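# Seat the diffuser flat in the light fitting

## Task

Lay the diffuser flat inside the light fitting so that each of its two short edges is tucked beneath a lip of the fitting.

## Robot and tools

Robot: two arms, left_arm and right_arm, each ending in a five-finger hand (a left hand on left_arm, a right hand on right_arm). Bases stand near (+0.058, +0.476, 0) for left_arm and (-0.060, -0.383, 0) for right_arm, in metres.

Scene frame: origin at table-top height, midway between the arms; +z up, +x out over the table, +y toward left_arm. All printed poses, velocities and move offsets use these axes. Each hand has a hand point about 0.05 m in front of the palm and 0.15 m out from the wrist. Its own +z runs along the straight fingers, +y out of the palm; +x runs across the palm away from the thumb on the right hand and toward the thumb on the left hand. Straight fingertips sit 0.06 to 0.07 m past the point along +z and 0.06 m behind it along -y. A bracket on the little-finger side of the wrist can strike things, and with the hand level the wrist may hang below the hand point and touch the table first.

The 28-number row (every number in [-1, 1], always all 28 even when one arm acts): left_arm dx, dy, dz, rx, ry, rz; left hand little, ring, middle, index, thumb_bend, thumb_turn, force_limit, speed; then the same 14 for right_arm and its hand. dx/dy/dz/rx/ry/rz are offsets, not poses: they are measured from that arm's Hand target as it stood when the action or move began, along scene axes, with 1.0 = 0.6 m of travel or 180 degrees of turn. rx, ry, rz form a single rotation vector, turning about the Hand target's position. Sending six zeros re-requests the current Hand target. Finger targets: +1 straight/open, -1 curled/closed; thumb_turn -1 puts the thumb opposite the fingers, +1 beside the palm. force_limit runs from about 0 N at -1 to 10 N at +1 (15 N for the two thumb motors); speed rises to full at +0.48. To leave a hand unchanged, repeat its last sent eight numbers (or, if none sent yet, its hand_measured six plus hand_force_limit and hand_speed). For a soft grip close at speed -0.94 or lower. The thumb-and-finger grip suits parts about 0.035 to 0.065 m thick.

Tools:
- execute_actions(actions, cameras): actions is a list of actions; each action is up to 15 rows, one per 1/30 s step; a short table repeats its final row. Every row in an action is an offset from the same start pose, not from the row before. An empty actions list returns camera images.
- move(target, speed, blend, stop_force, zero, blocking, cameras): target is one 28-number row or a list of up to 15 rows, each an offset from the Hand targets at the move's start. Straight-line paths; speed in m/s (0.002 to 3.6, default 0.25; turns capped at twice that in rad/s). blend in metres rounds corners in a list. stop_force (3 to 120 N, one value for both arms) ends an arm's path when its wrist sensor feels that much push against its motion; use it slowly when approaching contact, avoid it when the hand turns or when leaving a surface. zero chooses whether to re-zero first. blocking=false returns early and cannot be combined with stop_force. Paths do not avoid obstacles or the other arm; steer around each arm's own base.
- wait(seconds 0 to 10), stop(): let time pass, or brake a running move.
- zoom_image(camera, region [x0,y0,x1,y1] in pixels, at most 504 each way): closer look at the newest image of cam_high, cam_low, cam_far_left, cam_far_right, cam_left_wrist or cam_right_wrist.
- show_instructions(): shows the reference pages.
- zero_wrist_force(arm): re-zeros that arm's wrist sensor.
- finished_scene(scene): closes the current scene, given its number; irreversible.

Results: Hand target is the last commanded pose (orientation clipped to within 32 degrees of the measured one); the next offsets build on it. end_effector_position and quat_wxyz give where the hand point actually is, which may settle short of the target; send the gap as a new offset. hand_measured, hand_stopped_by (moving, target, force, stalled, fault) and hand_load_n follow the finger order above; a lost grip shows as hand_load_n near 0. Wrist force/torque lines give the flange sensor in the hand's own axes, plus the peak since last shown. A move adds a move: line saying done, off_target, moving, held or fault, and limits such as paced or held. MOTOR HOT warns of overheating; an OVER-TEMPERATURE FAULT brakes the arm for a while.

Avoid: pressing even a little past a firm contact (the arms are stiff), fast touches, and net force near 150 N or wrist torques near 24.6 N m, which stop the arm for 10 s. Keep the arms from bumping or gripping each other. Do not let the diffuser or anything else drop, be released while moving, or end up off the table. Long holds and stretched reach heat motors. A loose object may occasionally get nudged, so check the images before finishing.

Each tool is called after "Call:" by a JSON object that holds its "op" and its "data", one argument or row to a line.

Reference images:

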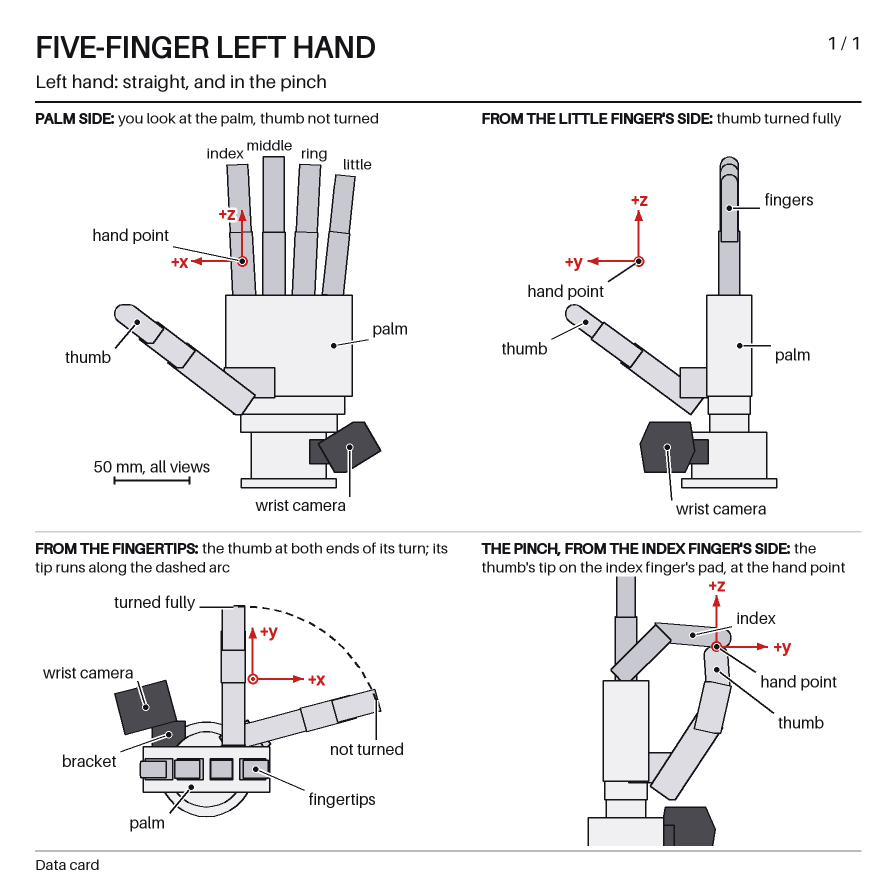

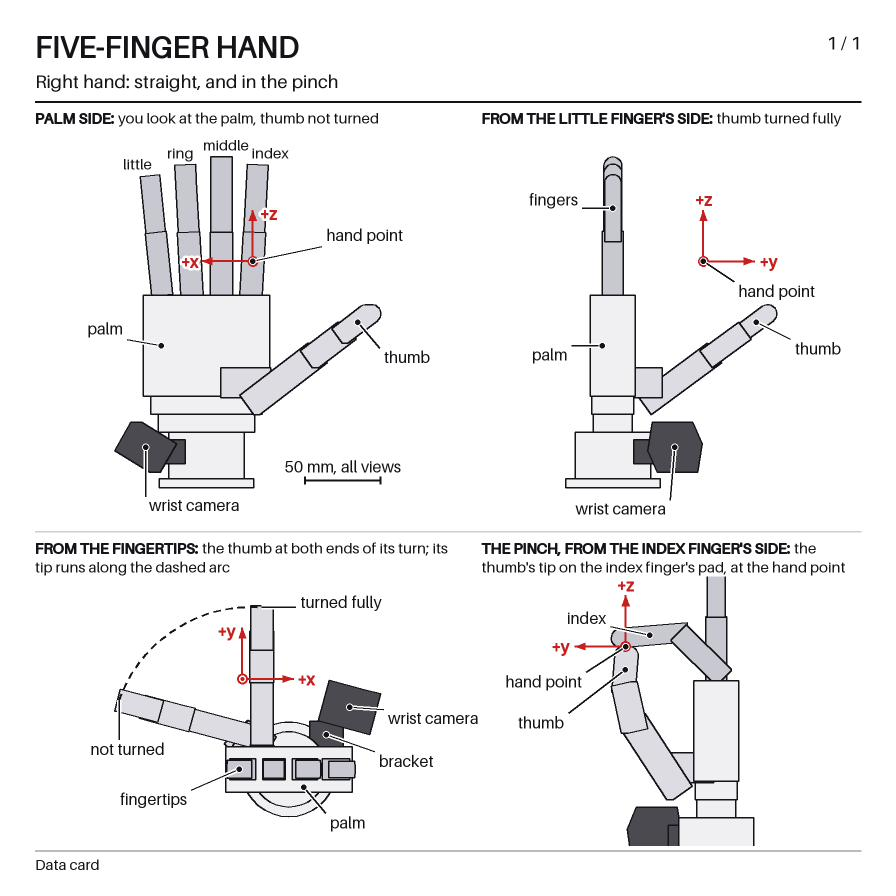

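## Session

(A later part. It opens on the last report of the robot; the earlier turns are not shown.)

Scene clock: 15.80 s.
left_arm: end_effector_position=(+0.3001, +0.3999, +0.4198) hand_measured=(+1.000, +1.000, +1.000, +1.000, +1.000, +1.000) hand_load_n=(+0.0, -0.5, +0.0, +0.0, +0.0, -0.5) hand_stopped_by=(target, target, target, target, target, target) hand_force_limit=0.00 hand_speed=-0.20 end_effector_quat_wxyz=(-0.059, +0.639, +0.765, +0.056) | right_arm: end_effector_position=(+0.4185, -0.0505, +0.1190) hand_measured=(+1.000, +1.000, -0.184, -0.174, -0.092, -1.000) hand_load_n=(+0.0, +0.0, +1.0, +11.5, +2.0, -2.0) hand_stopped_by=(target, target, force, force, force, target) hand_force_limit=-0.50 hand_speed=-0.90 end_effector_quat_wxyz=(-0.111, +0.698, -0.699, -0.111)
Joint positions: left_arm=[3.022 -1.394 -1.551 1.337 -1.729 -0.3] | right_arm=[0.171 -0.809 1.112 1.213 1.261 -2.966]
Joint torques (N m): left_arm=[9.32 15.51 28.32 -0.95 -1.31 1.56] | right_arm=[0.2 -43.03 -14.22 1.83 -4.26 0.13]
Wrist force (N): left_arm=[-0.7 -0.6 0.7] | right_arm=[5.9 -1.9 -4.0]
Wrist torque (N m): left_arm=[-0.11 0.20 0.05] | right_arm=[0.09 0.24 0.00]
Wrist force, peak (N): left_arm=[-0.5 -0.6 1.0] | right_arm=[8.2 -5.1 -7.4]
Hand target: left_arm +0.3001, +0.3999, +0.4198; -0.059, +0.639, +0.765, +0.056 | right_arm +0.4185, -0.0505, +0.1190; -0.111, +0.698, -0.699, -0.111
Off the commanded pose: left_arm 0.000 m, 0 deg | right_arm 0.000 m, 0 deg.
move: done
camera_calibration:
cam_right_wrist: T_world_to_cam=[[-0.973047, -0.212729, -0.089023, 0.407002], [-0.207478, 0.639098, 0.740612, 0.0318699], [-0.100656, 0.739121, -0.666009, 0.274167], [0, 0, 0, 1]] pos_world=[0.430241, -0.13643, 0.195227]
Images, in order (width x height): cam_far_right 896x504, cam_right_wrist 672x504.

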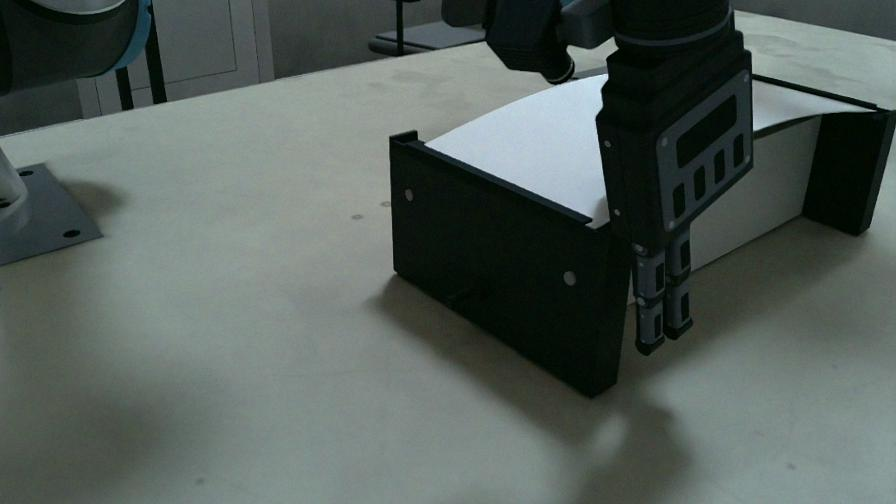

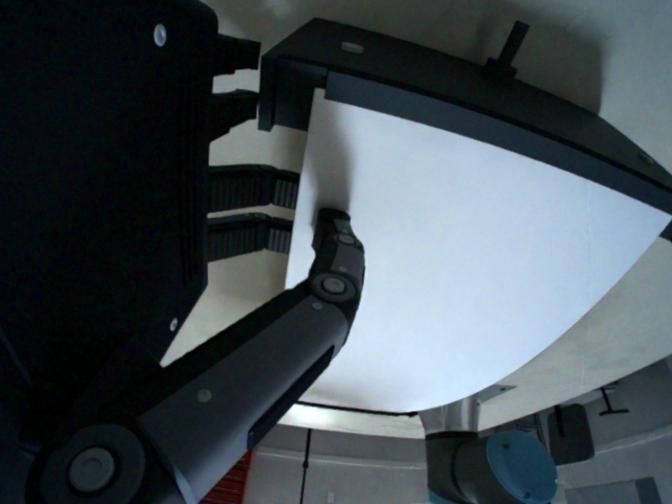

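Call:
{"op": "move", "data": {
  "target": [
    [0,0,0,0,0,0,1,1,1,1,1,1,0,-0.2,0,-0.0043,-0.0092,-0.0444,0,0,1,1,-0.3,-0.3,-0.1,-1,-0.5,-0.9],
    [0,0,0,0,0,0,1,1,1,1,1,1,0,-0.2,0,-0.0057,-0.0183,-0.1,0,0,1,1,-0.3,-0.3,-0.1,-1,-0.5,-0.9]
  ],
  "speed": 0.05,
  "blend": 0.003,
  "cameras": ["cam_far_left","cam_far_right","cam_right_wrist"]
}}

Call:
{"op": "zoom_image", "data": {
  "camera": "cam_far_right",
  "region": [540, 160, 660, 260]
}}

Call:
{"op": "zoom_image", "data": {
  "camera": "cam_far_right",
  "region": [375, 100, 495, 200]
}}

Call:
{"op": "zoom_image", "data": {
  "camera": "cam_far_left",
  "region": [430, 290, 550, 390]
}}

Scene clock: 19.57 s.
left_arm: end_effector_position=(+0.3001, +0.3999, +0.4198) hand_measured=(+1.000, +1.000, +1.000, +1.000, +1.000, +1.000) hand_load_n=(+0.0, +0.0, +0.0, +0.0, +0.0, +0.0) hand_stopped_by=(target, target, target, target, target, target) hand_force_limit=0.00 hand_speed=-0.20 end_effector_quat_wxyz=(-0.059, +0.639, +0.765, +0.056) | right_arm: end_effector_position=(+0.4185, -0.0538, +0.1080) hand_measured=(+1.000, +1.000, -0.184, -0.176, -0.092, -1.000) hand_load_n=(+0.0, +0.0, +4.5, +1.5, +1.5, -1.0) hand_stopped_by=(target, target, force, force, force, target) hand_force_limit=-0.50 hand_speed=-0.90 end_effector_quat_wxyz=(+0.000, +0.707, -0.707, +0.000) end_effector_velocity=(+0.000, +0.001, -0.001) end_effector_angular_velocity=(+0.005, +0.000, +0.002)
Joint positions: left_arm=[3.022 -1.394 -1.551 1.337 -1.729 -0.3] | right_arm=[0.292 -0.726 0.948 1.348 1.57 -2.853]
Joint velocities: left_arm=[within noise] | right_arm=[0 -0.001 0.003 -0.004 -0.005 -0.002]
Joint torques (N m): left_arm=[9.99 15.99 27.78 -0.71 -1.54 1.72] | right_arm=[-11.46 -59.73 -5.37 0.49 -1.77 -1.68]
Wrist force (N): left_arm=[-0.6 -0.4 0.4] | right_arm=[-0.8 0.1 0.9]
Wrist torque (N m): left_arm=[-0.08 0.17 0.06] | right_arm=[0.10 0.00 0.02]
Wrist force, peak (N): left_arm=[-0.8 -0.7 0.9] | right_arm=[7.0 -2.0 -3.9]
Hand target: left_arm +0.3001, +0.3999, +0.4198; -0.059, +0.639, +0.765, +0.056 | right_arm +0.4185, -0.0540, +0.1080; -0.001, +0.707, -0.707, +0.000
Off the commanded pose: left_arm 0.000 m, 0 deg | right_arm 0.000 m, 0 deg.
move: done
camera_calibration:
cam_right_wrist: T_world_to_cam=[[-0.973025, -0.229914, -0.0190188, 0.396819], [-0.207581, 0.836568, 0.507014, 0.0780339], [-0.100659, 0.497286, -0.861728, 0.277445], [0, 0, 0, 1]] pos_world=[0.430241, -0.112016, 0.207065]
Images, in order (width x height): cam_far_left 896x504, cam_far_right 896x504, cam_right_wrist 672x504.

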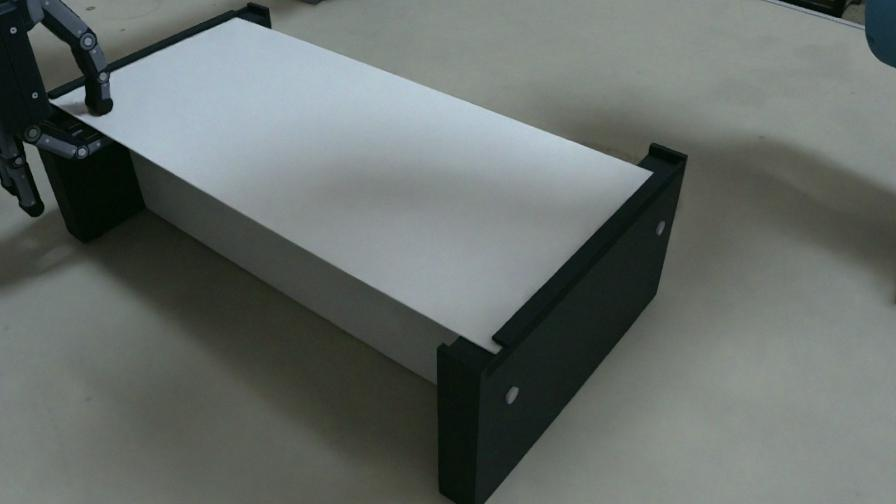

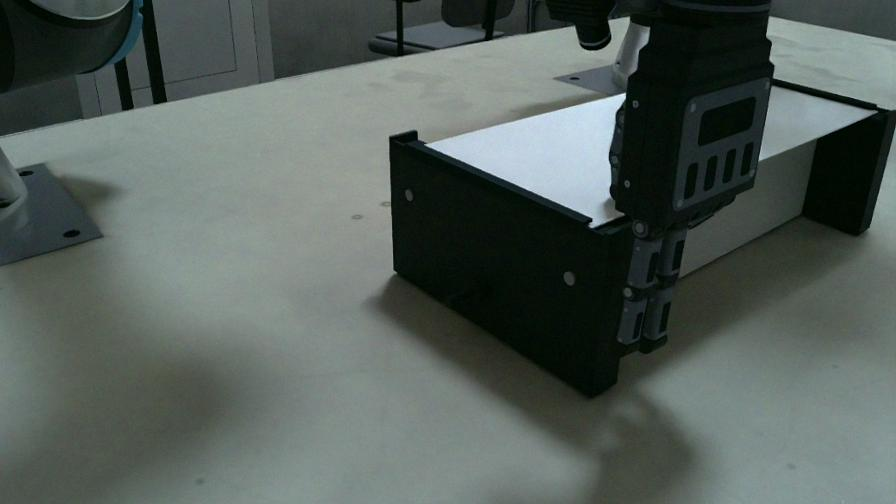

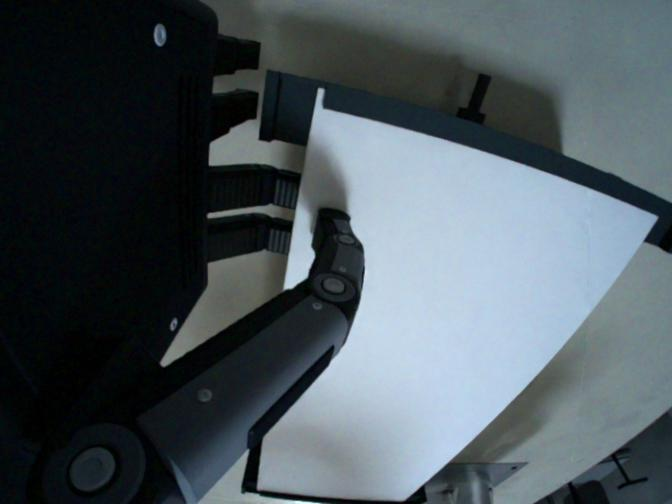

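Scaled by 4.200.

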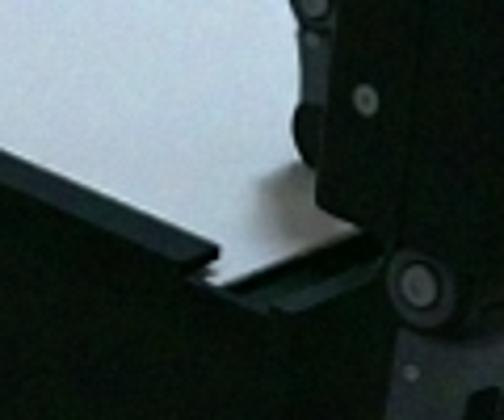

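Scaled by 4.200.

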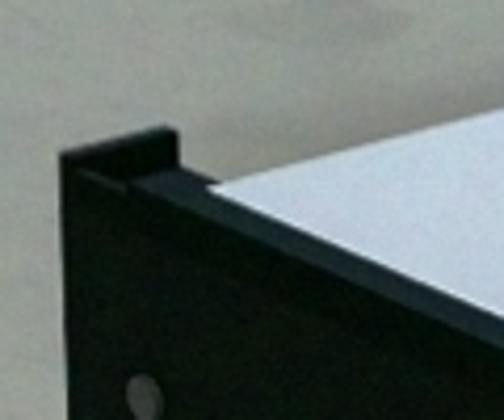

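Scaled by 4.200.

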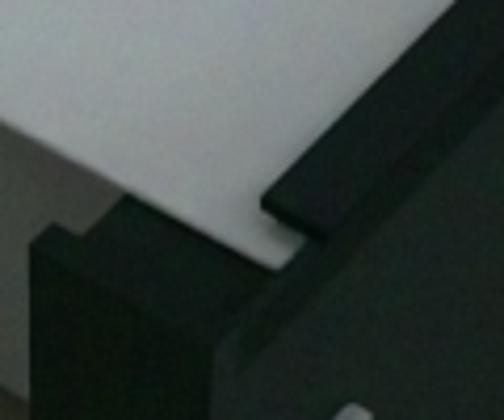

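Call:
{"op": "move", "data": {
  "target": [
    [0,0,0,0,0,0,1,1,1,1,1,1,0,-0.2,0,0,0,0,0,0,1,1,0.1,0.1,0.2,-1,-0.5,-0.6],
    [0,0,0,0,0,0,1,1,1,1,1,1,0,-0.2,0,0,0,0,0,0,1,1,1,1,1,-1,0,-0.2],
    [0,0,0,0,0,0,1,1,1,1,1,1,0,-0.2,0.12,0,0.01,0,0,0,1,1,1,1,1,-1,0,-0.2]
  ],
  "speed": 0.15,
  "cameras": ["cam_high","cam_low","cam_far_left","cam_far_right","cam_right_wrist"]
}}

Call:
{"op": "zoom_image", "data": {
  "camera": "cam_far_right",
  "region": [540, 160, 660, 260]
}}

Call:
{"op": "zoom_image", "data": {
  "camera": "cam_far_left",
  "region": [430, 290, 550, 390]
}}

Call:
{"op": "zoom_image", "data": {
  "camera": "cam_far_left",
  "region": [0, 0, 280, 180]
}}

Scene clock: 22.67 s.
left_arm: end_effector_position=(+0.3001, +0.3999, +0.4198) hand_measured=(+1.000, +1.000, +1.000, +1.000, +1.000, +1.000) hand_load_n=(+0.0, +0.0, +0.0, +0.0, -0.5, +0.0) hand_stopped_by=(target, target, target, target, target, target) hand_force_limit=0.00 hand_speed=-0.20 end_effector_quat_wxyz=(-0.059, +0.639, +0.765, +0.056) | right_arm: end_effector_position=(+0.4905, -0.0540, +0.1140) hand_measured=(+1.000, +1.000, +1.000, +1.000, +1.000, -1.000) hand_load_n=(+0.0, +0.0, +0.0, +0.0, -0.5, +0.0) hand_stopped_by=(target, target, target, target, target, target) hand_force_limit=0.00 hand_speed=-0.20 end_effector_quat_wxyz=(-0.001, +0.707, -0.707, +0.000)
Joint positions: left_arm=[3.022 -1.394 -1.551 1.337 -1.729 -0.3] | right_arm=[0.261 -0.498 0.502 1.567 1.57 -2.884]
Joint torques (N m): left_arm=[8.97 15.66 27.49 -0.89 -1.42 1.58] | right_arm=[12.03 -46.3 -30.78 3.77 0.91 1.47]
Wrist force (N): left_arm=[-0.3 -0.4 0.5] | right_arm=[0.1 0.2 -0.3]
Wrist torque (N m): left_arm=[-0.08 0.13 0.07] | right_arm=[0.06 0.00 0.07]
Wrist force, peak (N): left_arm=[-0.7 -0.8 0.8] | right_arm=[-1.5 0.8 1.0]
Hand target: left_arm +0.3001, +0.3999, +0.4198; -0.059, +0.639, +0.765, +0.056 | right_arm +0.4905, -0.0540, +0.1140; -0.001, +0.707, -0.707, +0.000
Off the commanded pose: left_arm 0.000 m, 0 deg | right_arm 0.000 m, 0 deg.
move: done
camera_calibration:
cam_right_wrist: T_world_to_cam=[[-0.973065, -0.229731, -0.0191879, 0.467022], [-0.207495, 0.836523, 0.507124, 0.0900327], [-0.100451, 0.497446, -0.86166, 0.289861], [0, 0, 0, 1]] pos_world=[0.502241, -0.112215, 0.213065]
Images, in order (width x height): cam_high 896x504, cam_low 896x504, cam_far_left 896x504, cam_far_right 896x504, cam_right_wrist 672x504.

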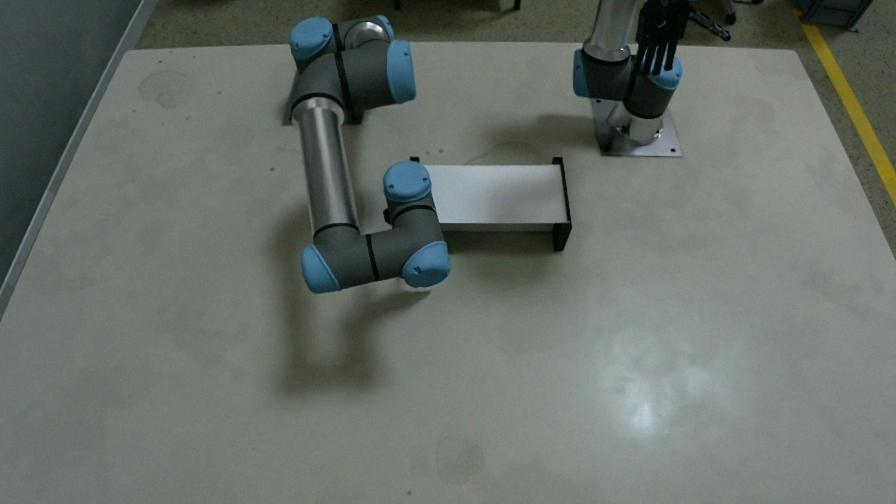

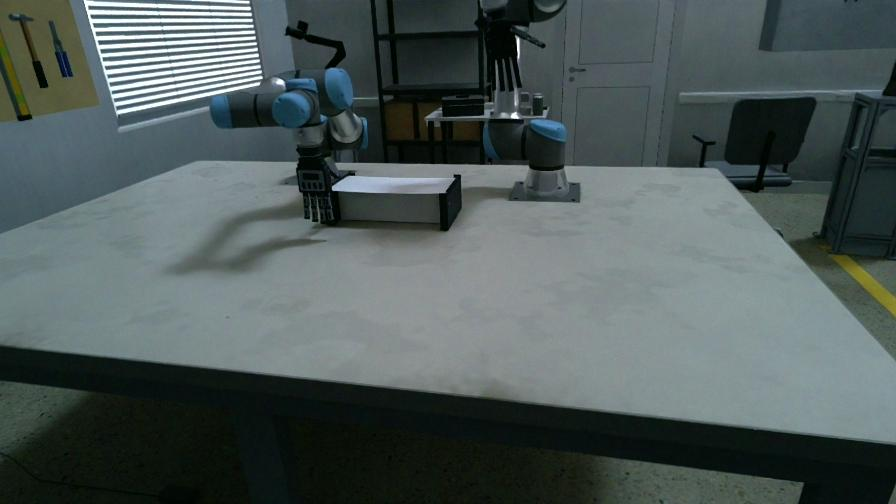

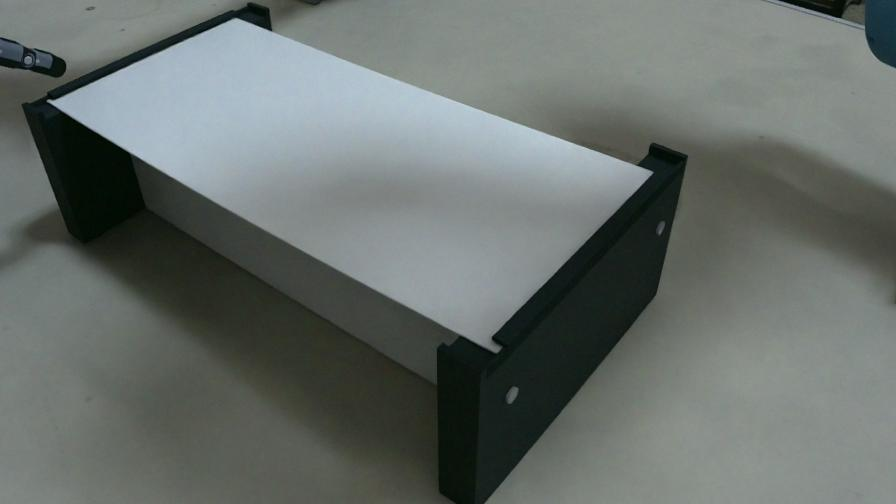

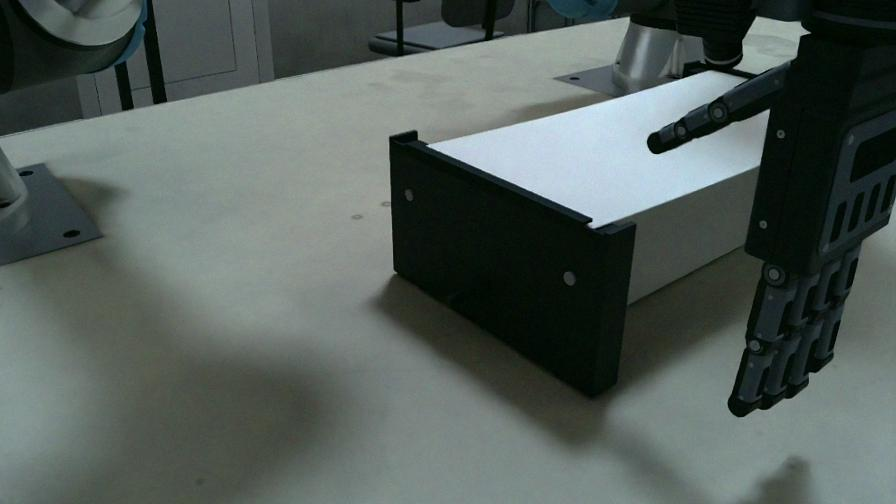

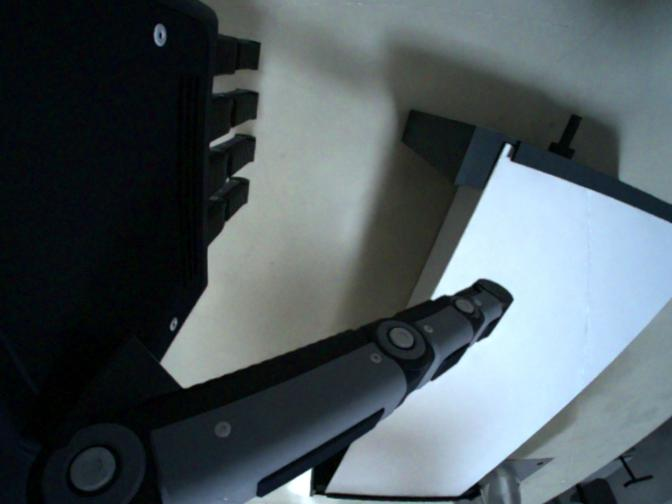

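Scaled by 4.200.

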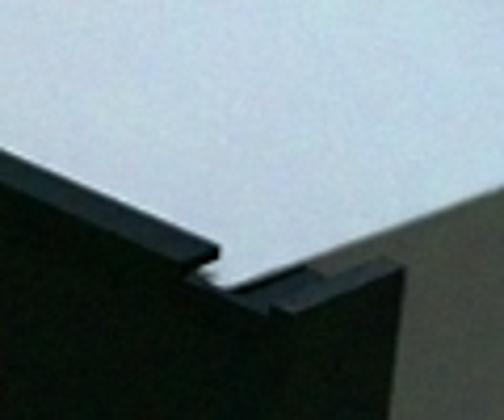

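Scaled by 4.200.

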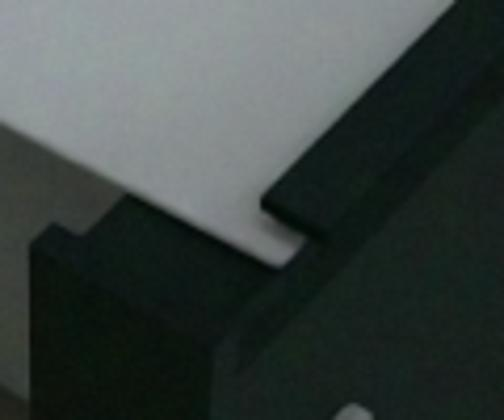

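Scaled by 1.800.

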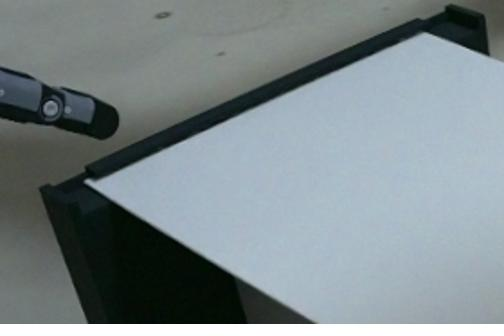

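Both short edges are under the lips and the sheet is flat.

Call:
{"op": "finished_scene", "data": {
  "scene": 2
}}

The scene is finished: the task was done.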